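## Task

A bird house rests upright on the open, upturned palm. Rotate it so it is still upright and its entrance hole now faces the thumb side of the hand. Only the palm, fingers and thumb may touch it, and it must never leave the hand. The arm and wrist must not move, and the palm must stay facing up throughout. To finish, bring everything to rest with no hand motor overloaded or close to overload (motors dead from the very first reading are ignored), then declare the job done. The hand is then flattened automatically; the bird house must not drop lower while this happens and must still be upright with the hole toward the thumb side.

## Robot and tools

Robot: one arm (waist, shoulder, elbow, forearm roll, wrist pitch, wrist roll) ending in a right hand with index, middle, ring and thumb, sixteen hinge motors in all. Every argument that moves something is a single list per row for this one arm, not one per arm.

Frames. All printed poses, targets and camera poses are in the arm's base frame, which sits almost level at (0, 0, 0.08) m in the scene frame (z up). The hand point is a spot in front of the palm where thumb tip and index/middle tips would pinch. Its own axes: +z runs along straightened fingers toward the tips, +x runs across the palm away from the thumb (so the thumb side is -x), +y points out of the palm face, which lies at y = -0.062 m. Palm up therefore means the hand's +y points up. A rigid mast sticks up on the palm side near the wrist (x +0.05 to +0.10, z -0.16 to -0.11, up to y = +0.06); objects can bump into it. Only the rubber fingertip caps grip well.

execute_actions(actions, cameras). actions is a list of actions; each action is a list of 1 to 15 rows; each row lasts 1/30 s, and a short action repeats its final row to fill 15 steps. A row is 24 numbers, each in [-1, 1]:
1-6: dx, dy, dz, rx, ry, rz. Offsets, not a pose: measured along base-frame axes from the Hand target as it was when that action began (every row counts from that same start, and a new action starts from the new Hand target). 1.0 = 0.6 m or 180 degrees; rx, ry, rz form one rotation vector turning about the Hand target's position. For these tasks the arm must stay put, so keep all six at 0. Note that zeros still re-request the Hand target, so if the hand point rests slightly short of it the arm may creep a little.
7-22: hinge goals, absolute positions scaled linearly between each hinge's stops, in this order: index_mcp, index_abd, index_pip, index_dip, middle_mcp, middle_abd, middle_pip, middle_dip, ring_mcp, ring_abd, ring_pip, ring_dip, thumb_cmc, thumb_axl, thumb_mcp, thumb_ipl. Degrees at +1 / at -1 / value when straight: finger _mcp knuckle curl toward palm +128/-18/-0.75; _abd sideways swing away from thumb +60/-60/0.00; _pip middle joint +108/-29/-0.58; _dip tip joint +117/-21/-0.70. thumb_cmc swings the thumb from beside the palm to in front of it +120/-20/-0.71; thumb_axl rolls it on its own axis +140/-27/-0.68; thumb_mcp +109/-69/-0.23; thumb_ipl +108/-77/-0.17. With thumb_axl straight, positive thumb_mcp/ipl curl toward +z; with thumb_axl at +0.40 they curl the way thumb_cmc swings. Fingertips move toward +y as fingers curl.
23: current_limit, cap for every motor, -1 = 0 mA to +1 = 550 mA (floor 11 mA); it also limits hinge speed, and far below 0 a finger may not lift itself. Starts at +0.4.
24: speed, set-points travel at (speed+1)/2 of 5.9 rad/s (floor 0.001 of that). Starts at -0.6.
Settings persist; to hold the hand unchanged, resend the last 16 goals plus limit and speed (0 is a real command). An empty actions list just reports state. cameras picks images: omitted/null/["all"] for all, [] for none; names are cam_high, cam_low, cam_wrist (each 896x504). An unknown name voids the call.

move(target, speed, blend, blocking, cameras). target is one 24-number row or up to 15 rows, all offsets from the same current Hand target; hand numbers ride along (sent at start, or on arrival at later targets once things settle). speed 0.002 to 0.5 m/s (default 0.25; turns up to twice that in rad/s); blend in m rounds corners; blocking=false returns after about 0.5 s while the move continues. Result adds a move: line (done, off_target, moving, held, fault) and limits (paced, held). Not needed here, since the arm must not travel.

wait(seconds 0 to 10): lets time pass holding the last command. stop: brakes a running move. zoom_image(camera, region [x0, y0, x1, y1] pixels, at most 504x504) enlarges part of that camera's latest image. finished_scene(scene): the current scene's number; declares the job done, irreversible.

Results: end-effector position (m) and quat_wxyz in base frame, Hand target, joint velocities ("within noise" means still), then per hinge in the order above: hand_goal, hand_measured (same scale), hand_current_ma (positive pushes toward -1), hand_state (moving, goal, blocked, overload), plus hand_current_limit and hand_speed. A motor at 495 mA or more accumulates seconds (drained at the same rate below); at 5 s it shuts off for 10 s, then heads to its goal. A motor reading overload from the start is permanently dead and limp. A finger presses only while its goal lies past the surface it touches; gear friction can keep pressure even after lowering the limit. Camera calibration lines give intrinsics and base-to-camera transforms; fixed cameras may be off by a few mm and degrees.

Avoid: any arm or wrist motion or palm tilt; letting the object slide off, hit the mast or anything outside the hand; slamming fingers; sustained high currents. Torque or 150 N force faults, over-temperature, and HAND FAULT lines halt the arm or cancel later calls in the same reply. Before finishing, relax currents well below overload, confirm everything is still, and check the object rests on the palm so it will not sink when the hand flattens.

Each tool is called after "Request:" as name(argument=value, ...) on one line, values as JSON.

## Session

Request:
execute_actions(actions=[])

Scene clock: 0.00 s.
end_effector_position=(+0.6029, +0.0179, +0.3898) hand_goal=(-0.754, +0.000, -0.576, -0.696, -0.754, +0.000, -0.576, -0.696, -0.754, +0.000, -0.576, -0.696, +0.104, -0.540, -0.162, -0.106) hand_measured=(-0.764, +0.000, -0.576, -0.696, -0.776, +0.000, -0.582, -0.696, -0.770, +0.000, -0.578, -0.696, +0.088, -0.544, -0.164, -0.108) hand_current_ma=(-40, +0, -2, +0, -92, +0, -17, +0, -68, +0, -6, +0, -59, -14, -10, -8) hand_state=(goal, goal, goal, goal, goal, goal, goal, goal, goal, goal, goal, goal, goal, goal, goal, goal) hand_current_limit=0.40 hand_speed=-0.60 end_effector_quat_wxyz=(+0.705, +0.695, +0.115, +0.085)
Joint positions: [0.477 0.585 0.353 -1.607 1.76 1.38]
Joint velocities: within noise
Hand target: +0.6029, +0.0180, +0.3898; +0.705, +0.695, +0.115, +0.085

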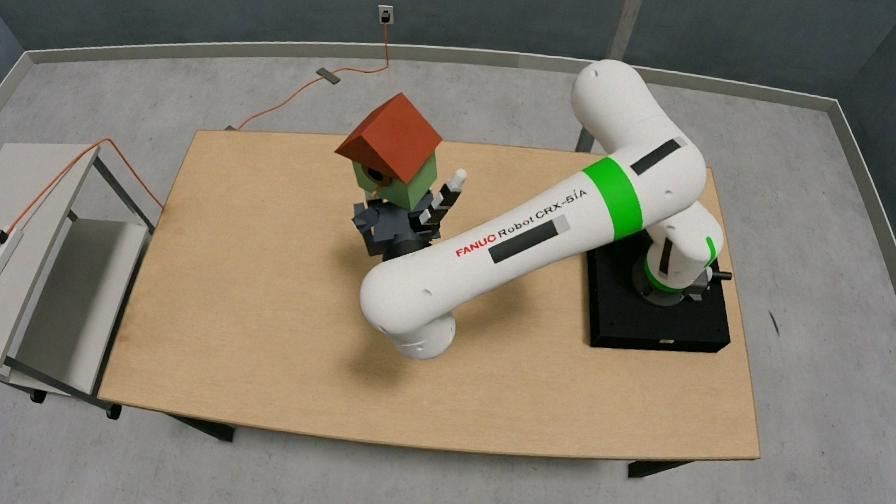

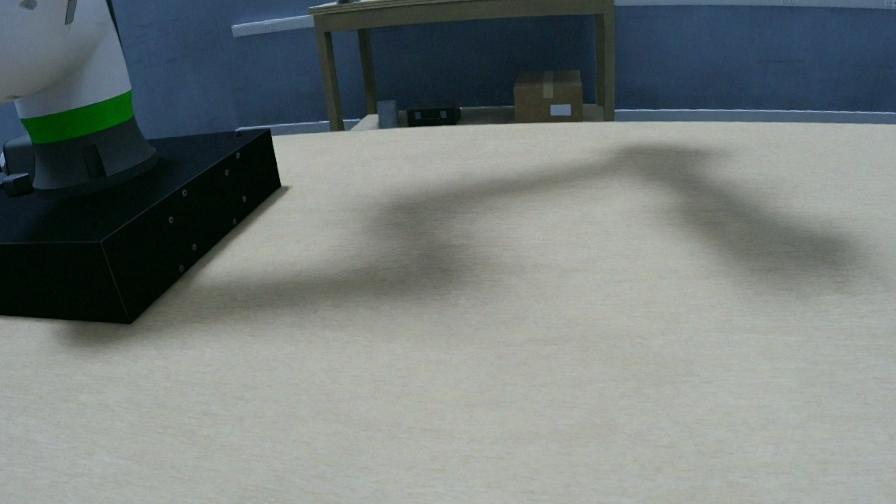

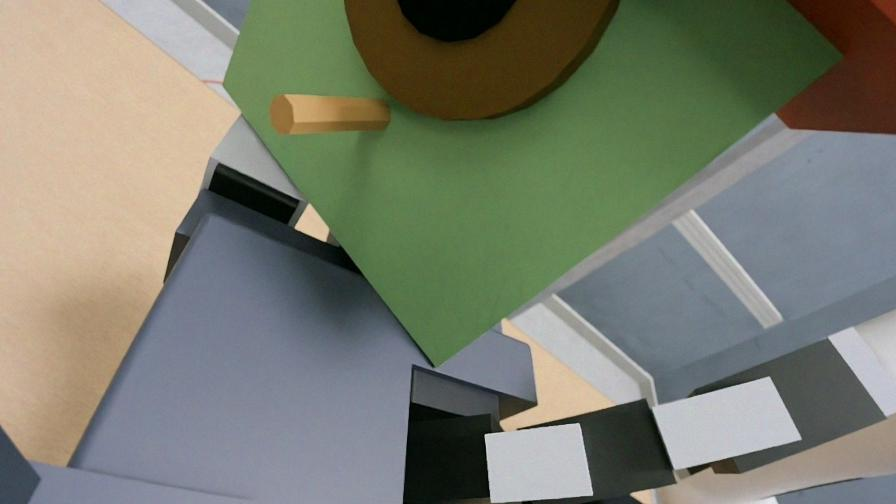

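Request:
zoom_image(camera="cam_high", region=[310, 70, 490, 270])

Request:
zoom_image(camera="cam_wrist", region=[200, 100, 700, 504])

Scaled by 2.520 from the camera's 896x504 image, which has a finer 1280x720 frame.

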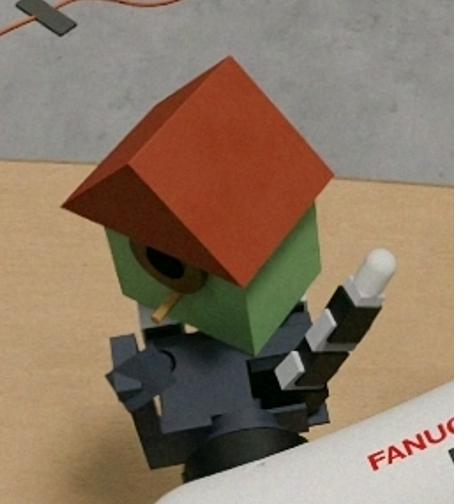

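Scaled by 1.008 from the camera's 896x504 image, which has a finer 1280x720 frame.

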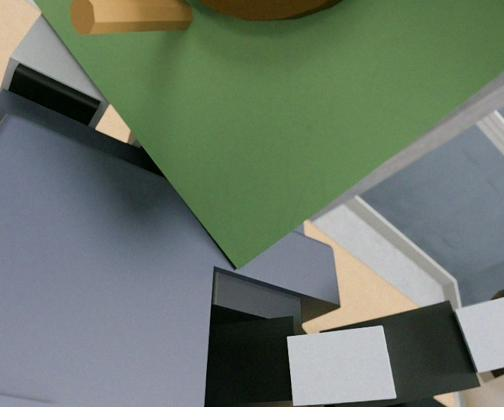

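Request:
execute_actions(actions=[[[0,0,0,0,0,0,-0.754,0,0.5,-0.696,-0.754,0,-0.576,-0.696,-0.754,0.0,0.4,-0.696,0.4,-0.68,-0.162,-0.106,0.4,-0.85]]])

Request:
wait(seconds=2)

Request:
zoom_image(camera="cam_high", region=[310, 70, 490, 270])

Scene clock: 5.83 s.
end_effector_position=(+0.6029, +0.0179, +0.3898) hand_goal=(-0.754, +0.000, +0.500, -0.696, -0.754, +0.000, -0.576, -0.696, -0.754, +0.000, +0.400, -0.696, +0.400, -0.680, -0.162, -0.106) hand_measured=(-0.764, +0.000, +0.494, -0.696, -0.776, +0.000, -0.582, -0.696, -0.778, +0.000, +0.394, -0.696, +0.392, -0.678, -0.164, -0.108) hand_current_ma=(-40, +0, -23, +0, -96, +0, -18, +0, -103, +0, -21, +0, -28, +9, -7, -8) hand_state=(goal, goal, goal, goal, blocked, goal, goal, goal, blocked, goal, goal, goal, goal, goal, goal, goal) hand_current_limit=0.40 hand_speed=-0.85 end_effector_quat_wxyz=(+0.705, +0.695, +0.115, +0.085)
Joint positions: [0.477 0.585 0.353 -1.607 1.76 1.38]
Joint velocities: within noise
Hand target: +0.6029, +0.0180, +0.3898; +0.705, +0.695, +0.115, +0.085
Off the commanded pose: 0.000 m, 0 deg.

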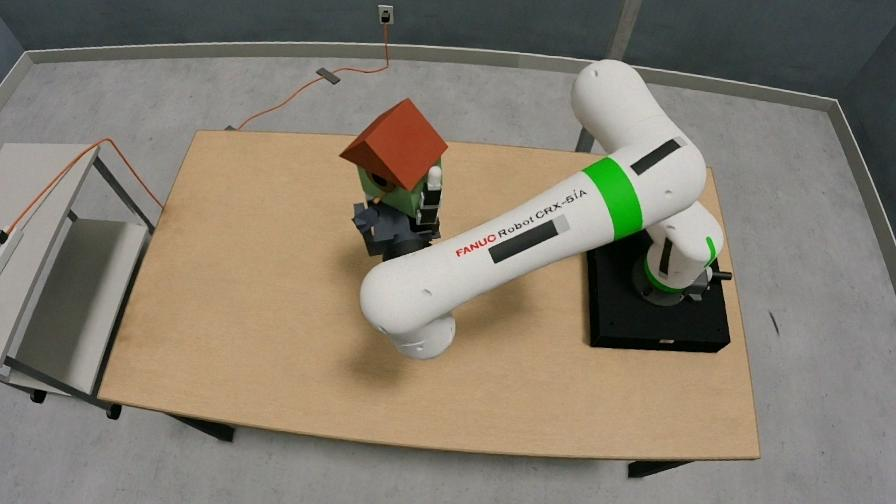

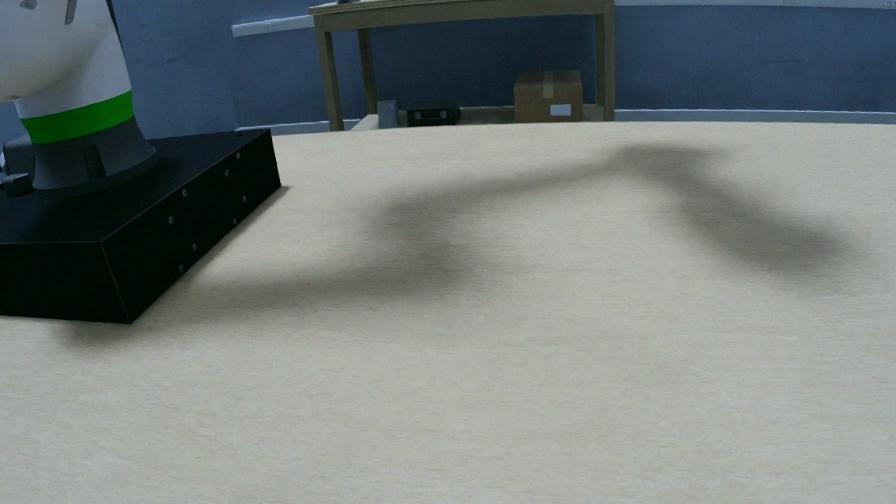

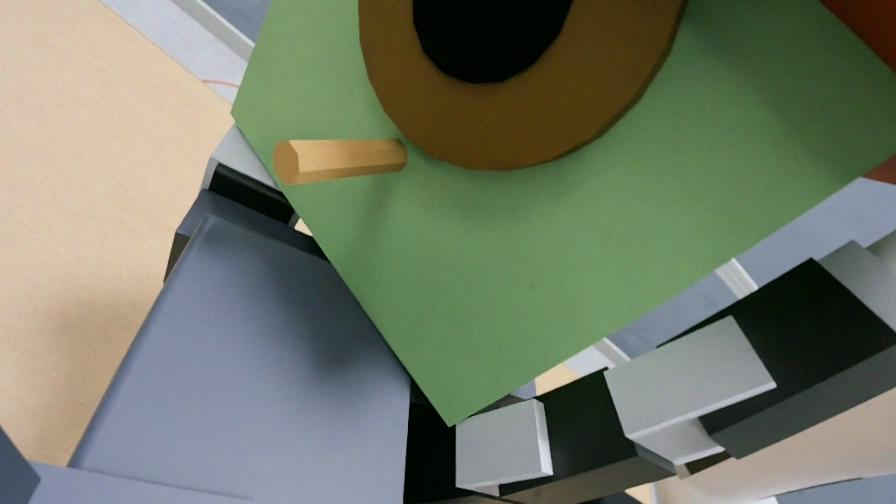

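Scene clock: 7.83 s.
end_effector_position=(+0.6029, +0.0179, +0.3898) hand_goal=(-0.754, +0.000, +0.500, -0.696, -0.754, +0.000, -0.576, -0.696, -0.754, +0.000, +0.400, -0.696, +0.400, -0.680, -0.162, -0.106) hand_measured=(-0.764, +0.000, +0.494, -0.696, -0.776, +0.000, -0.582, -0.696, -0.778, +0.000, +0.394, -0.696, +0.392, -0.678, -0.164, -0.108) hand_current_ma=(-40, +0, -23, +0, -96, +0, -18, +0, -103, +0, -21, +0, -28, +9, -7, -8) hand_state=(goal, goal, goal, goal, blocked, goal, goal, goal, blocked, goal, goal, goal, goal, goal, goal, goal) hand_current_limit=0.40 hand_speed=-0.85 end_effector_quat_wxyz=(+0.705, +0.695, +0.115, +0.085)
Joint positions: [0.477 0.585 0.353 -1.607 1.76 1.38]
Joint velocities: within noise
Hand target: +0.6029, +0.0180, +0.3898; +0.705, +0.695, +0.115, +0.085
Off the commanded pose: 0.000 m, 0 deg.
wait: 2.00 s; at rest by 0.17 s

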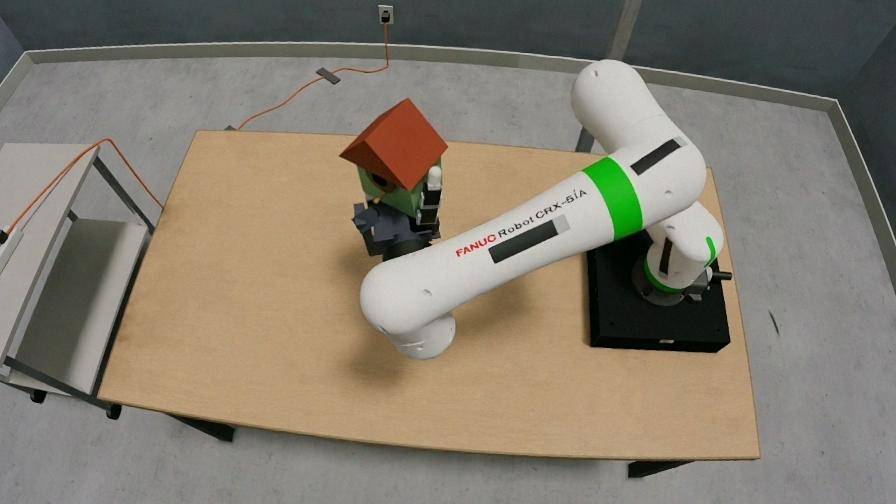

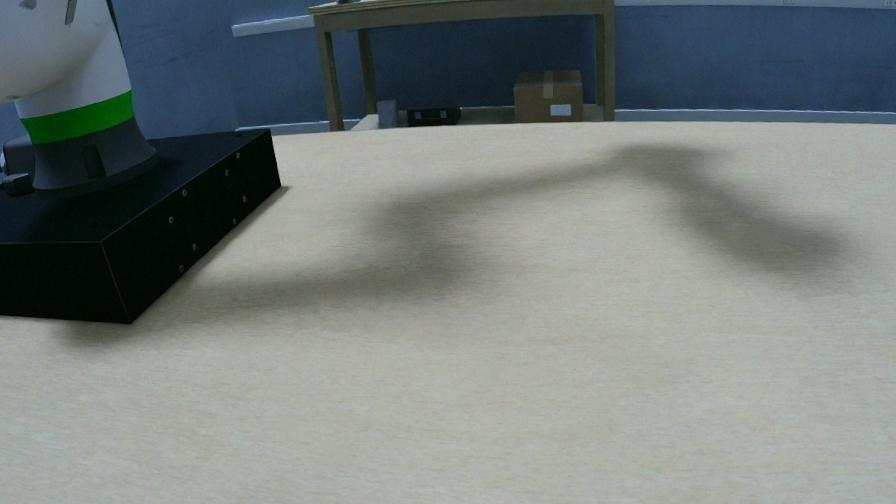

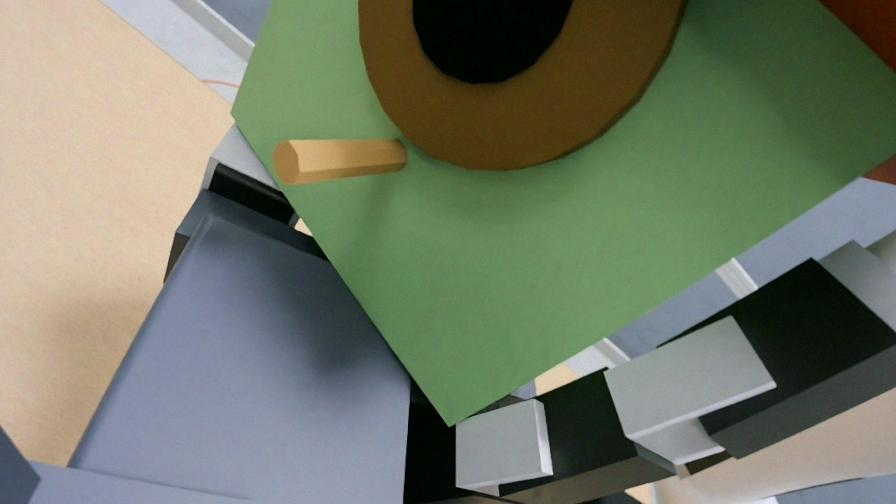

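Scaled by 2.520 from the camera's 896x504 image, which has a finer 1280x720 frame.

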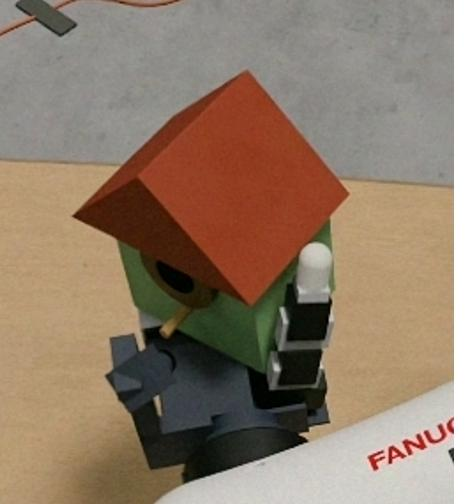

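Request:
execute_actions(actions=[[[0,0,0,0,0,0,-0.754,0.2,0.5,-0.696,-0.754,0,-0.576,-0.696,-0.754,0.0,0.4,-0.696,0.4,-0.68,0.0,0.0,0.4,-0.85]]], cameras=[])

Request:
execute_actions(actions=[[[0,0,0,0,0,0,-0.754,0.35,0.5,-0.696,-0.754,0,-0.576,-0.696,-0.754,0.0,0.4,-0.696,0.4,-0.68,0.1,0.1,0.4,-0.85]]])

Request:
zoom_image(camera="cam_high", region=[310, 70, 490, 270])

Scene clock: 8.87 s.
end_effector_position=(+0.6029, +0.0179, +0.3898) hand_goal=(-0.754, +0.200, +0.500, -0.696, -0.754, +0.000, -0.576, -0.696, -0.754, +0.000, +0.400, -0.696, +0.400, -0.680, +0.000, +0.000) hand_measured=(-0.764, +0.194, +0.494, -0.696, -0.782, +0.000, -0.582, -0.696, -0.778, +0.000, +0.394, -0.696, +0.390, -0.680, -0.006, -0.004) hand_current_ma=(-43, -21, -20, +0, -119, +0, -18, +0, -104, +2, -21, +0, -37, +2, -25, -15) hand_state=(goal, goal, goal, goal, blocked, goal, goal, goal, blocked, goal, goal, goal, goal, goal, goal, goal) hand_current_limit=0.40 hand_speed=-0.85 end_effector_quat_wxyz=(+0.705, +0.695, +0.115, +0.085)
Joint positions: [0.477 0.585 0.353 -1.607 1.76 1.38]
Joint velocities: within noise
Hand target: +0.6029, +0.0180, +0.3898; +0.705, +0.695, +0.115, +0.085
Off the commanded pose: 0.000 m, 0 deg.
No camera images: "cameras" was empty.

Scene clock: 9.57 s.
end_effector_position=(+0.6029, +0.0179, +0.3898) hand_goal=(-0.754, +0.350, +0.500, -0.696, -0.754, +0.000, -0.576, -0.696, -0.754, +0.000, +0.400, -0.696, +0.400, -0.680, +0.100, +0.100) hand_measured=(-0.770, +0.330, +0.494, -0.696, -0.788, +0.000, -0.582, -0.696, -0.780, +0.006, +0.394, -0.696, +0.374, -0.686, +0.000, +0.040) hand_current_ma=(-68, -65, -20, +0, -149, +0, -20, +0, -114, +18, -21, +0, -103, -23, -385, -351) hand_state=(goal, goal, goal, goal, blocked, goal, goal, goal, blocked, goal, goal, goal, blocked, goal, blocked, blocked) hand_current_limit=0.40 hand_speed=-0.85 end_effector_quat_wxyz=(+0.705, +0.695, +0.115, +0.085)
Joint positions: [0.477 0.585 0.353 -1.607 1.76 1.38]
Joint velocities: within noise
Hand target: +0.6029, +0.0180, +0.3898; +0.705, +0.695, +0.115, +0.085
Off the commanded pose: 0.000 m, 0 deg.

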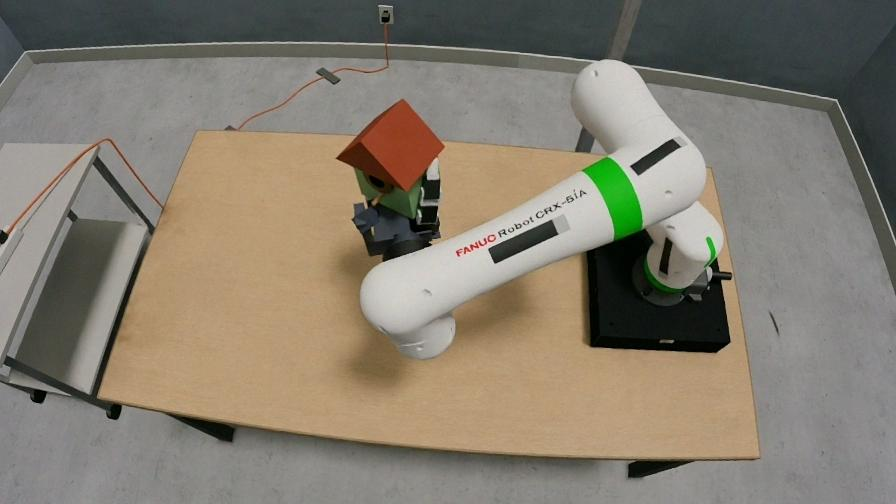

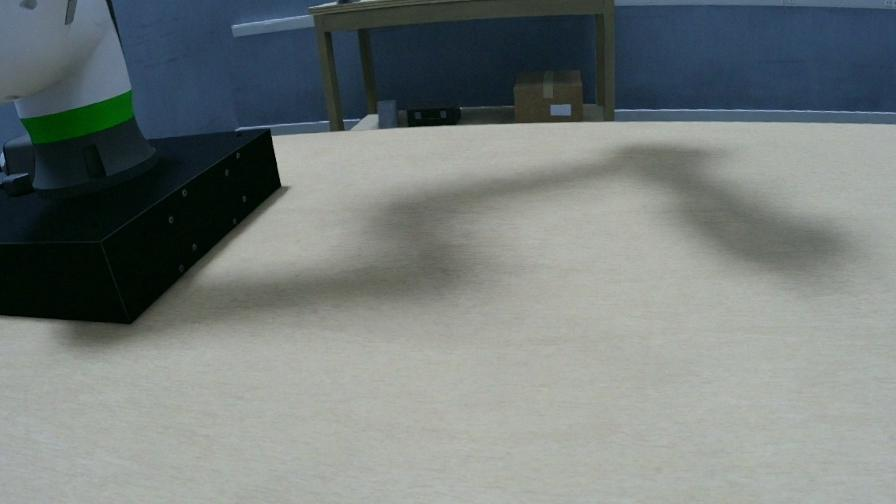

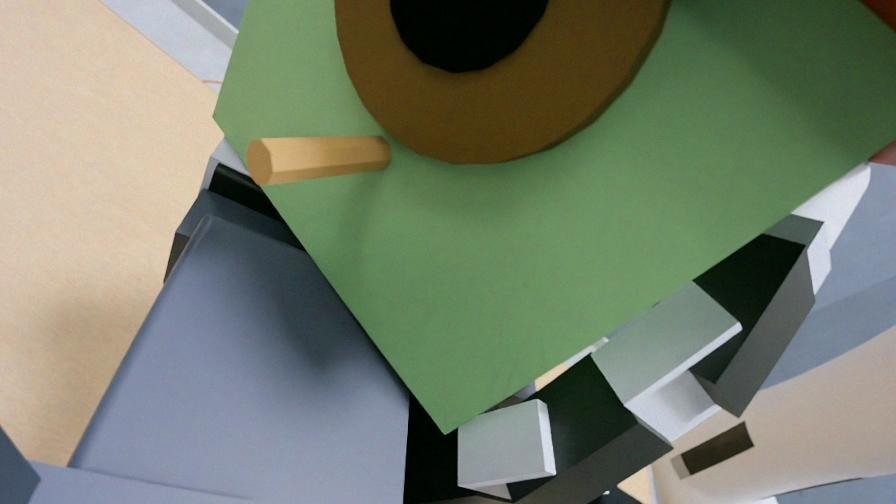

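Scaled by 2.520 from the camera's 896x504 image, which has a finer 1280x720 frame.

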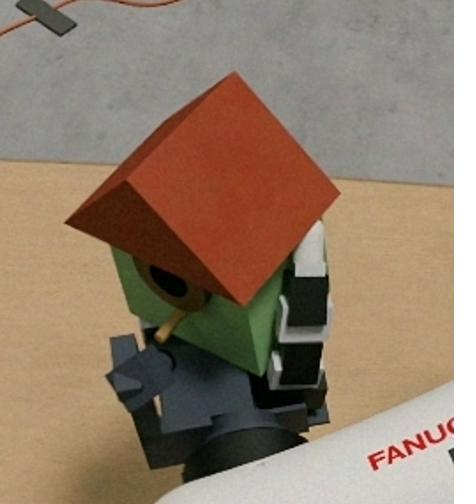

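Request:
execute_actions(actions=[[[0,0,0,0,0,0,-0.754,0.5,0.55,-0.696,-0.754,0,-0.576,-0.696,-0.754,0.0,0.4,-0.696,0.28,-0.68,0.1,0.1,0.4,-0.85]]], cameras=[])

Request:
execute_actions(actions=[[[0,0,0,0,0,0,-0.754,0.7,0.55,-0.696,-0.754,0,-0.576,-0.696,-0.754,0.0,0.4,-0.696,0.28,-0.68,0.15,0.15,0.4,-0.85]]])

Request:
zoom_image(camera="cam_high", region=[310, 70, 490, 270])

Scene clock: 10.47 s.
end_effector_position=(+0.6029, +0.0179, +0.3898) hand_goal=(-0.754, +0.500, +0.550, -0.696, -0.754, +0.000, -0.576, -0.696, -0.754, +0.000, +0.400, -0.696, +0.280, -0.680, +0.100, +0.100) hand_measured=(-0.772, +0.484, +0.542, -0.696, -0.794, +0.000, -0.582, -0.696, -0.780, +0.006, +0.394, -0.696, +0.276, -0.682, +0.046, +0.078) hand_current_ma=(-75, -50, -31, +0, -173, +1, -24, +0, -114, +18, -21, +0, -17, -8, -306, -123) hand_state=(goal, goal, goal, goal, blocked, goal, goal, goal, blocked, goal, goal, goal, goal, goal, blocked, blocked) hand_current_limit=0.40 hand_speed=-0.85 end_effector_quat_wxyz=(+0.705, +0.695, +0.115, +0.085)
Joint positions: [0.477 0.585 0.353 -1.607 1.76 1.38]
Joint velocities: within noise
Hand target: +0.6029, +0.0180, +0.3898; +0.705, +0.695, +0.115, +0.085
Off the commanded pose: 0.000 m, 0 deg.
No camera images: "cameras" was empty.

Scene clock: 11.20 s.
end_effector_position=(+0.6029, +0.0179, +0.3898) hand_goal=(-0.754, +0.700, +0.550, -0.696, -0.754, +0.000, -0.576, -0.696, -0.754, +0.000, +0.400, -0.696, +0.280, -0.680, +0.150, +0.150) hand_measured=(-0.784, +0.662, +0.542, -0.696, -0.794, +0.000, -0.582, -0.696, -0.780, +0.010, +0.394, -0.696, +0.268, -0.680, +0.046, +0.108) hand_current_ma=(-125, -133, -31, +0, -174, +1, -24, +0, -114, +32, -21, +0, -48, +0, -385, -237) hand_state=(blocked, blocked, goal, goal, blocked, goal, goal, goal, blocked, goal, goal, goal, goal, goal, blocked, blocked) hand_current_limit=0.40 hand_speed=-0.85 end_effector_quat_wxyz=(+0.705, +0.695, +0.115, +0.085)
Joint positions: [0.477 0.585 0.353 -1.607 1.76 1.38]
Joint velocities: within noise
Hand target: +0.6029, +0.0180, +0.3898; +0.705, +0.695, +0.115, +0.085
Off the commanded pose: 0.000 m, 0 deg.

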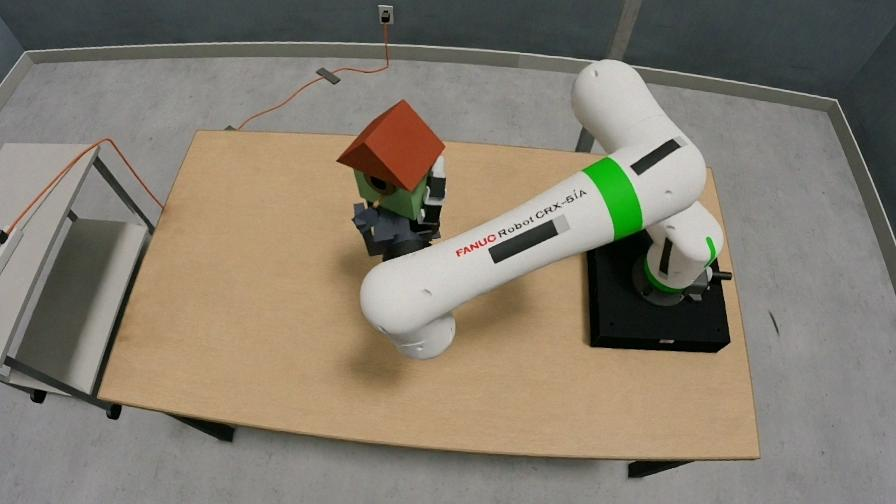

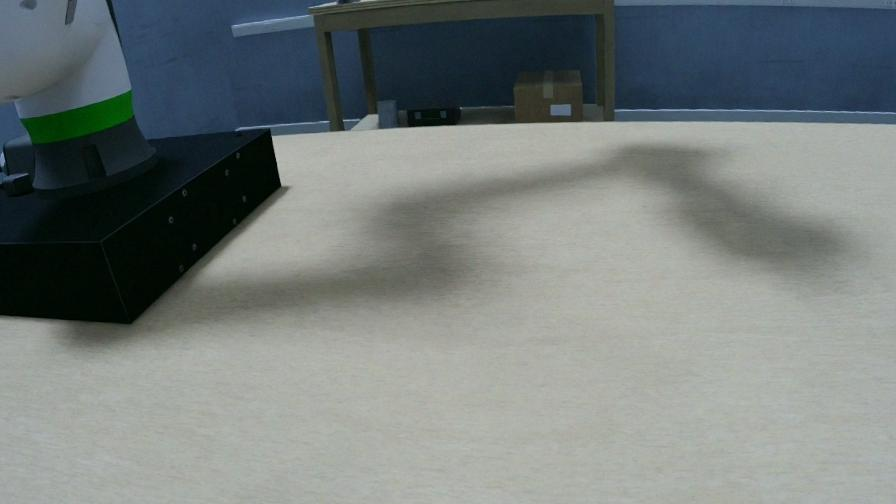

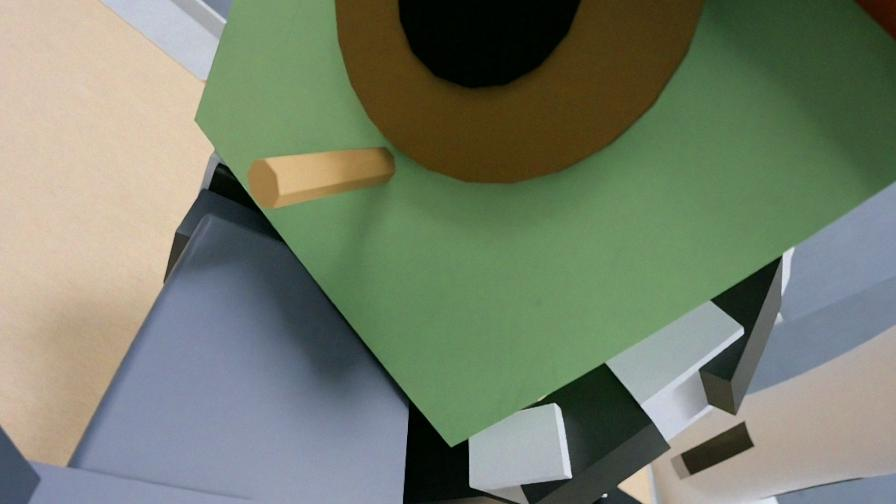

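Scaled by 2.520 from the camera's 896x504 image, which has a finer 1280x720 frame.

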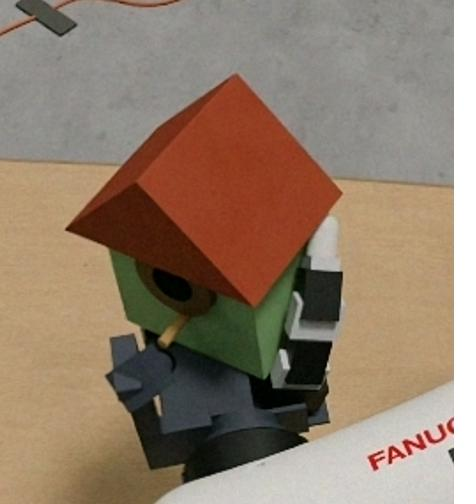

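Request:
execute_actions(actions=[[[0,0,0,0,0,0,-0.754,0.7,0.55,-0.696,-0.754,0,-0.576,-0.696,-0.754,0.0,-0.576,-0.696,0.2,-0.68,0.15,0.15,0.4,-0.85]]], cameras=[])

Request:
execute_actions(actions=[[[0,0,0,0,0,0,-0.754,0.85,0.55,-0.696,-0.754,0,-0.576,-0.696,-0.754,0.0,-0.576,-0.696,0.2,-0.68,0.25,0.25,0.4,-0.85]]])

Request:
zoom_image(camera="cam_high", region=[310, 70, 490, 270])

Scene clock: 14.67 s.
end_effector_position=(+0.6029, +0.0179, +0.3898) hand_goal=(-0.754, +0.700, +0.550, -0.696, -0.754, +0.000, -0.576, -0.696, -0.754, +0.000, -0.576, -0.696, +0.200, -0.680, +0.150, +0.150) hand_measured=(-0.776, +0.688, +0.546, -0.696, -0.788, +0.000, -0.582, -0.696, -0.780, +0.006, -0.576, -0.696, +0.192, -0.682, +0.136, +0.142) hand_current_ma=(-90, -36, -11, +0, -145, +1, -24, +0, -114, +15, -2, +0, -27, -6, -68, -43) hand_state=(blocked, goal, goal, goal, blocked, goal, goal, goal, blocked, goal, goal, goal, goal, goal, goal, goal) hand_current_limit=0.40 hand_speed=-0.85 end_effector_quat_wxyz=(+0.705, +0.695, +0.115, +0.085)
Joint positions: [0.477 0.585 0.353 -1.607 1.76 1.38]
Joint velocities: within noise
Hand target: +0.6029, +0.0180, +0.3898; +0.705, +0.695, +0.115, +0.085
Off the commanded pose: 0.000 m, 0 deg.
No camera images: "cameras" was empty.

Scene clock: 15.37 s.
end_effector_position=(+0.6029, +0.0179, +0.3898) hand_goal=(-0.754, +0.850, +0.550, -0.696, -0.754, +0.000, -0.576, -0.696, -0.754, +0.000, -0.576, -0.696, +0.200, -0.680, +0.250, +0.250) hand_measured=(-0.774, +0.844, +0.548, -0.696, -0.784, +0.000, -0.582, -0.696, -0.780, +0.006, -0.578, -0.696, +0.192, -0.682, +0.244, +0.244) hand_current_ma=(-80, -15, -5, +0, -130, +2, -22, +0, -114, +15, -9, +0, -27, -6, -29, -28) hand_state=(goal, goal, goal, goal, blocked, goal, goal, goal, blocked, goal, goal, goal, goal, goal, goal, goal) hand_current_limit=0.40 hand_speed=-0.85 end_effector_quat_wxyz=(+0.705, +0.695, +0.115, +0.085)
Joint positions: [0.477 0.585 0.353 -1.607 1.76 1.38]
Joint velocities: within noise
Hand target: +0.6029, +0.0180, +0.3898; +0.705, +0.695, +0.115, +0.085
Off the commanded pose: 0.000 m, 0 deg.
camera_calibration:
cam_wrist: T_world_to_cam=[[-0.751317, -0.220674, 0.621952, 0.254332], [-0.609426, 0.593616, -0.525566, 0.50923], [-0.253222, -0.773901, -0.580479, 0.523581], [0, 0, 0, 1]] pos_world=[0.634005, 0.159037, 0.413379]

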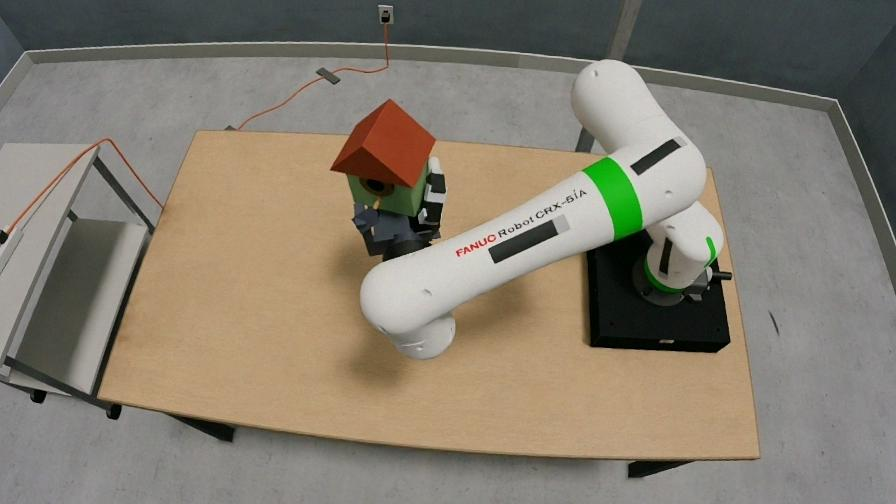

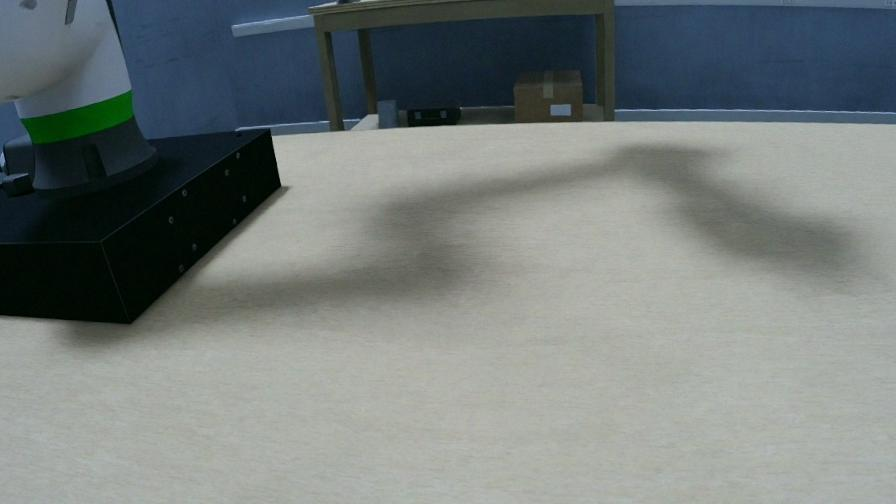

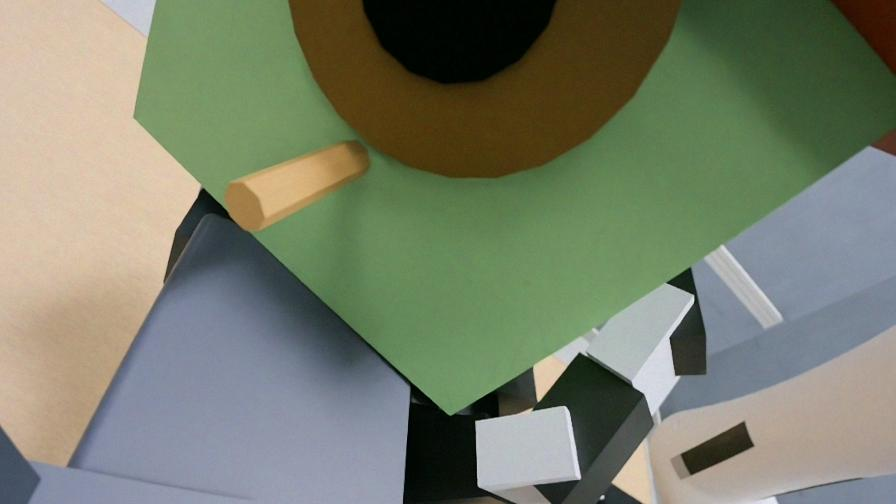

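Scaled by 2.520 from the camera's 896x504 image, which has a finer 1280x720 frame.

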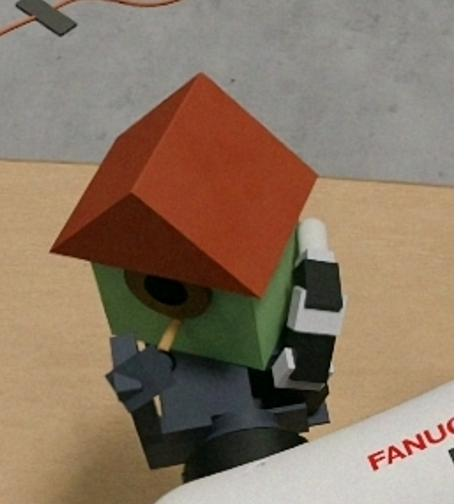

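Request:
execute_actions(actions=[[[0,0,0,0,0,0,-0.754,0.7,0.55,-0.696,-0.754,0,-0.576,-0.696,-0.754,0.0,-0.576,-0.696,0.2,-0.68,-0.8,-0.17,0.4,-0.7]]], cameras=[])

Request:
execute_actions(actions=[[[0,0,0,0,0,0,-0.754,0.7,0.55,-0.696,-0.754,0,-0.576,-0.696,-0.754,0.0,-0.576,-0.696,0.6,-0.68,-0.8,-0.17,0.4,-0.85]]])

Request:
zoom_image(camera="cam_high", region=[310, 70, 490, 270])

Scene clock: 18.03 s.
end_effector_position=(+0.6029, +0.0179, +0.3898) hand_goal=(-0.754, +0.700, +0.550, -0.696, -0.754, +0.000, -0.576, -0.696, -0.754, +0.000, -0.576, -0.696, +0.200, -0.680, -0.800, -0.170) hand_measured=(-0.770, +0.704, +0.550, -0.696, -0.784, +0.004, -0.582, -0.696, -0.780, +0.006, -0.578, -0.696, +0.192, -0.680, -0.802, -0.170) hand_current_ma=(-64, +10, -3, +0, -130, +9, -22, +0, -114, +15, -9, +0, -27, -1, -10, +3) hand_state=(goal, goal, goal, goal, blocked, goal, goal, goal, blocked, goal, goal, goal, goal, goal, goal, goal) hand_current_limit=0.40 hand_speed=-0.70 end_effector_quat_wxyz=(+0.705, +0.695, +0.115, +0.085)
Joint positions: [0.477 0.585 0.353 -1.607 1.76 1.38]
Joint velocities: within noise
Hand target: +0.6029, +0.0180, +0.3898; +0.705, +0.695, +0.115, +0.085
Off the commanded pose: 0.000 m, 0 deg.
No camera images: "cameras" was empty.

Scene clock: 19.40 s.
end_effector_position=(+0.6029, +0.0179, +0.3898) hand_goal=(-0.754, +0.700, +0.550, -0.696, -0.754, +0.000, -0.576, -0.696, -0.754, +0.000, -0.576, -0.696, +0.600, -0.680, -0.800, -0.170) hand_measured=(-0.770, +0.704, +0.550, -0.696, -0.784, +0.004, -0.582, -0.696, -0.780, +0.006, -0.578, -0.696, +0.598, -0.680, -0.802, -0.170) hand_current_ma=(-64, +10, -3, +0, -130, +9, -22, +0, -114, +15, -9, +0, -10, -1, -13, +3) hand_state=(goal, goal, goal, goal, blocked, goal, goal, goal, blocked, goal, goal, goal, goal, goal, goal, goal) hand_current_limit=0.40 hand_speed=-0.85 end_effector_quat_wxyz=(+0.705, +0.695, +0.115, +0.085)
Joint positions: [0.477 0.585 0.353 -1.607 1.76 1.38]
Joint velocities: within noise
Hand target: +0.6029, +0.0180, +0.3898; +0.705, +0.695, +0.115, +0.085
Off the commanded pose: 0.000 m, 0 deg.
camera_calibration:
cam_wrist: T_world_to_cam=[[-0.751318, -0.220675, 0.621952, 0.254333], [-0.609426, 0.593616, -0.525566, 0.50923], [-0.253221, -0.773901, -0.58048, 0.523581], [0, 0, 0, 1]] pos_world=[0.634005, 0.159037, 0.413379]

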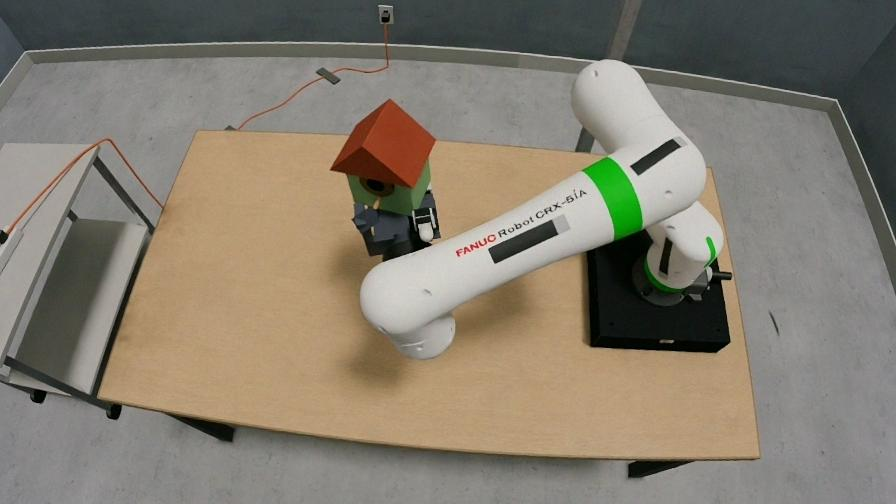

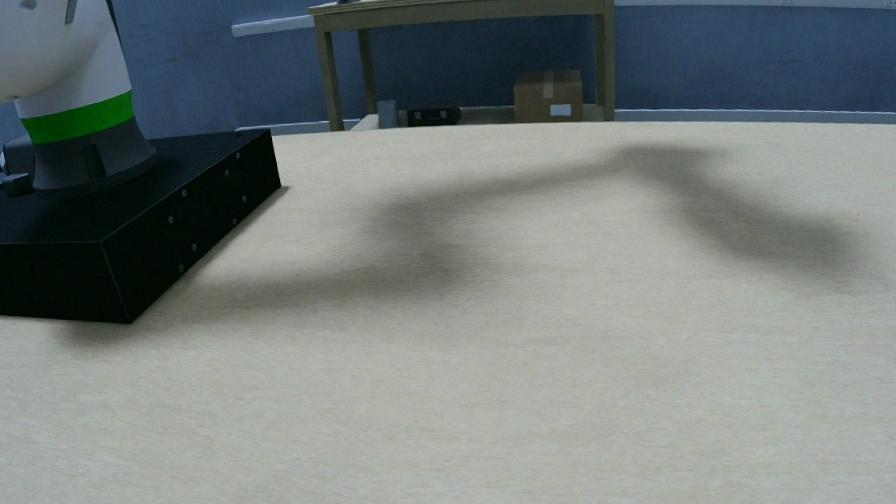

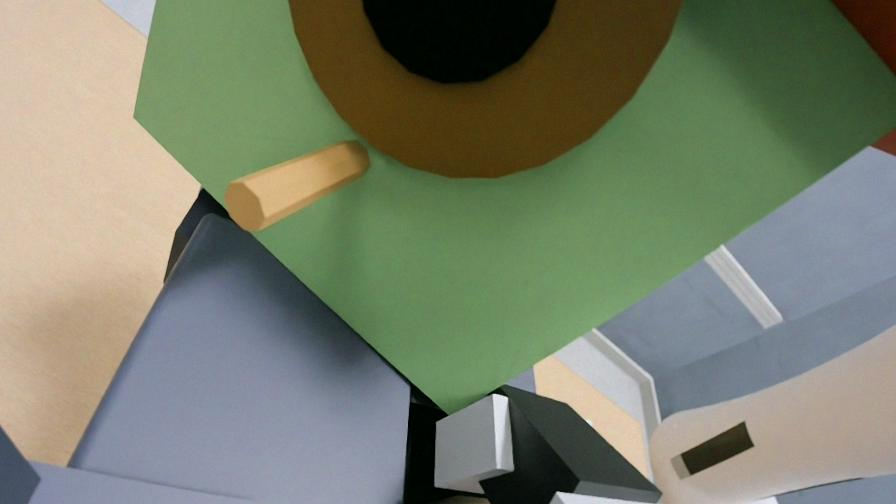

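Scaled by 2.520 from the camera's 896x504 image, which has a finer 1280x720 frame.

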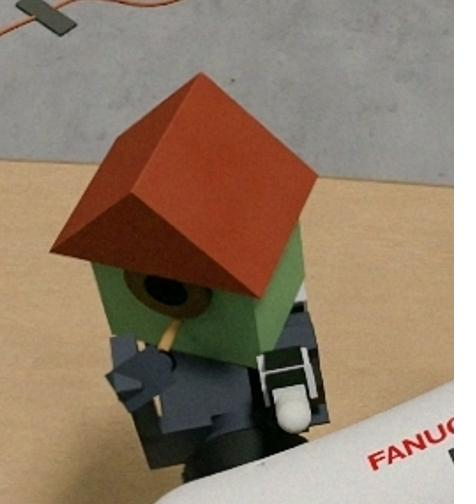

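Request:
execute_actions(actions=[[[0,0,0,0,0,0,-0.754,0.7,0.55,-0.696,-0.754,0,-0.576,-0.696,-0.754,0.0,-0.576,-0.696,1.0,-0.68,-0.8,-0.17,0.4,-0.85]]])

Request:
zoom_image(camera="cam_high", region=[310, 70, 490, 270])

Scene clock: 20.90 s.
end_effector_position=(+0.6029, +0.0179, +0.3898) hand_goal=(-0.754, +0.700, +0.550, -0.696, -0.754, +0.000, -0.576, -0.696, -0.754, +0.000, -0.576, -0.696, +1.000, -0.680, -0.800, -0.170) hand_measured=(-0.770, +0.704, +0.550, -0.696, -0.784, +0.004, -0.582, -0.696, -0.780, +0.004, -0.580, -0.696, +1.000, -0.680, -0.804, -0.170) hand_current_ma=(-64, +10, -3, +0, -130, +9, -22, +0, -114, +14, -11, +0, +0, -3, -13, +3) hand_state=(goal, goal, goal, goal, blocked, goal, goal, goal, blocked, goal, goal, goal, goal, goal, goal, goal) hand_current_limit=0.40 hand_speed=-0.85 end_effector_quat_wxyz=(+0.705, +0.695, +0.115, +0.085)
Joint positions: [0.477 0.585 0.353 -1.607 1.76 1.38]
Joint velocities: within noise
Hand target: +0.6029, +0.0180, +0.3898; +0.705, +0.695, +0.115, +0.085
Off the commanded pose: 0.000 m, 0 deg.
camera_calibration:
cam_wrist: T_world_to_cam=[[-0.751318, -0.220675, 0.621951, 0.254333], [-0.609426, 0.593617, -0.525566, 0.50923], [-0.253222, -0.7739, -0.58048, 0.523581], [0, 0, 0, 1]] pos_world=[0.634005, 0.159037, 0.413379]

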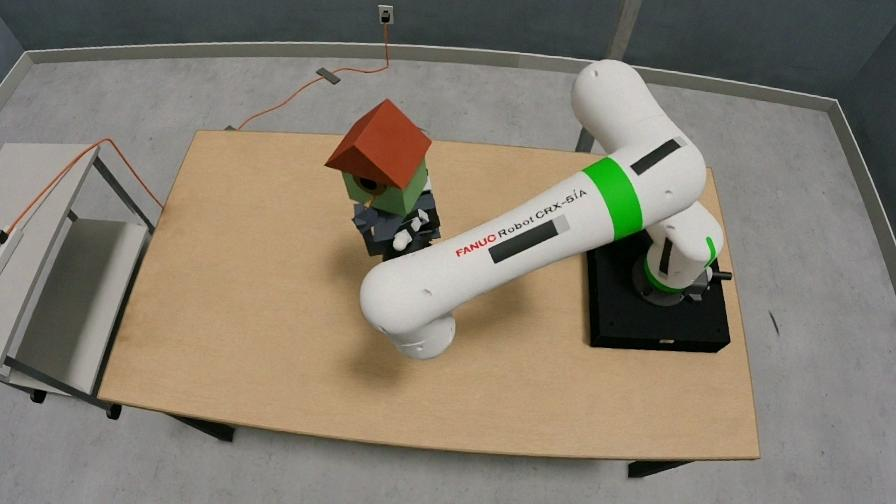

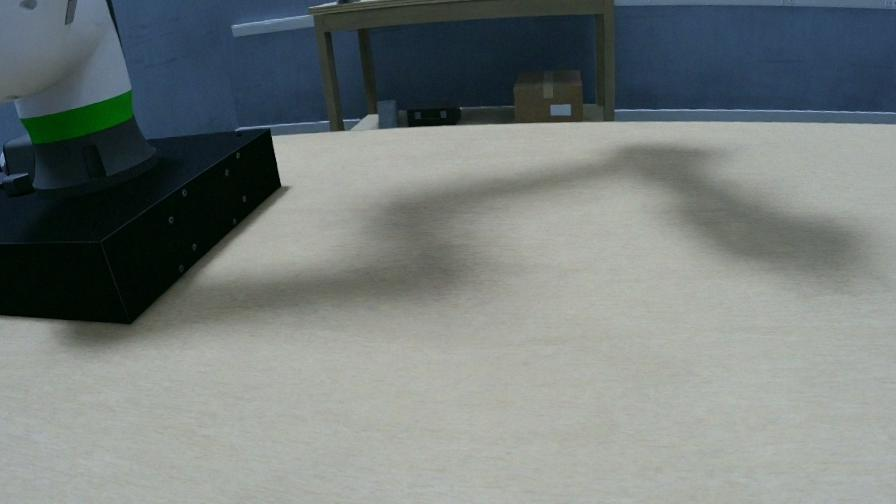

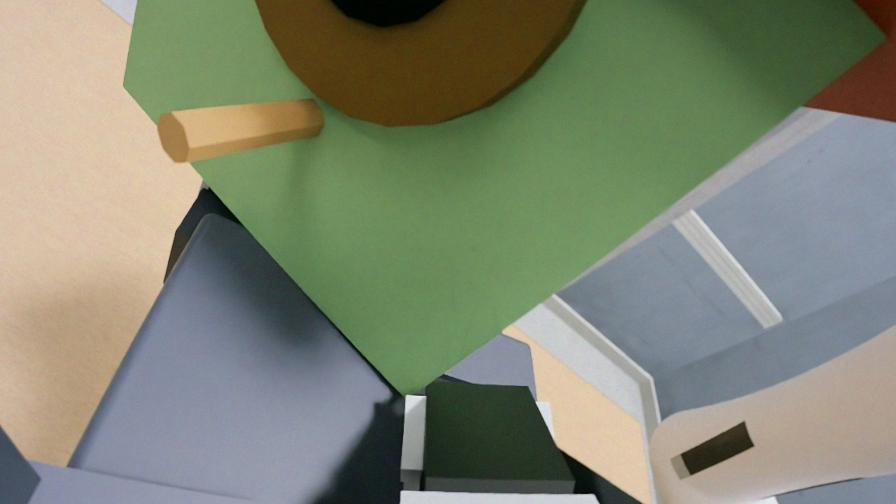

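Scaled by 2.520 from the camera's 896x504 image, which has a finer 1280x720 frame.

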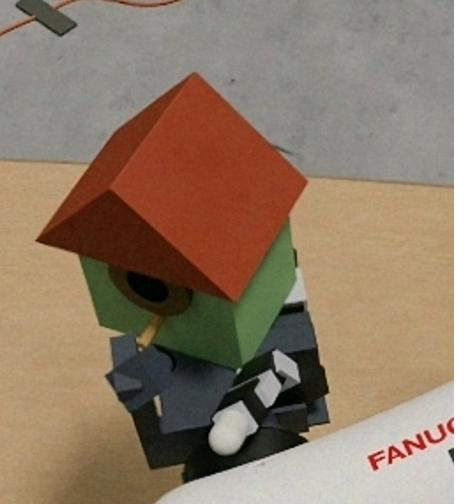

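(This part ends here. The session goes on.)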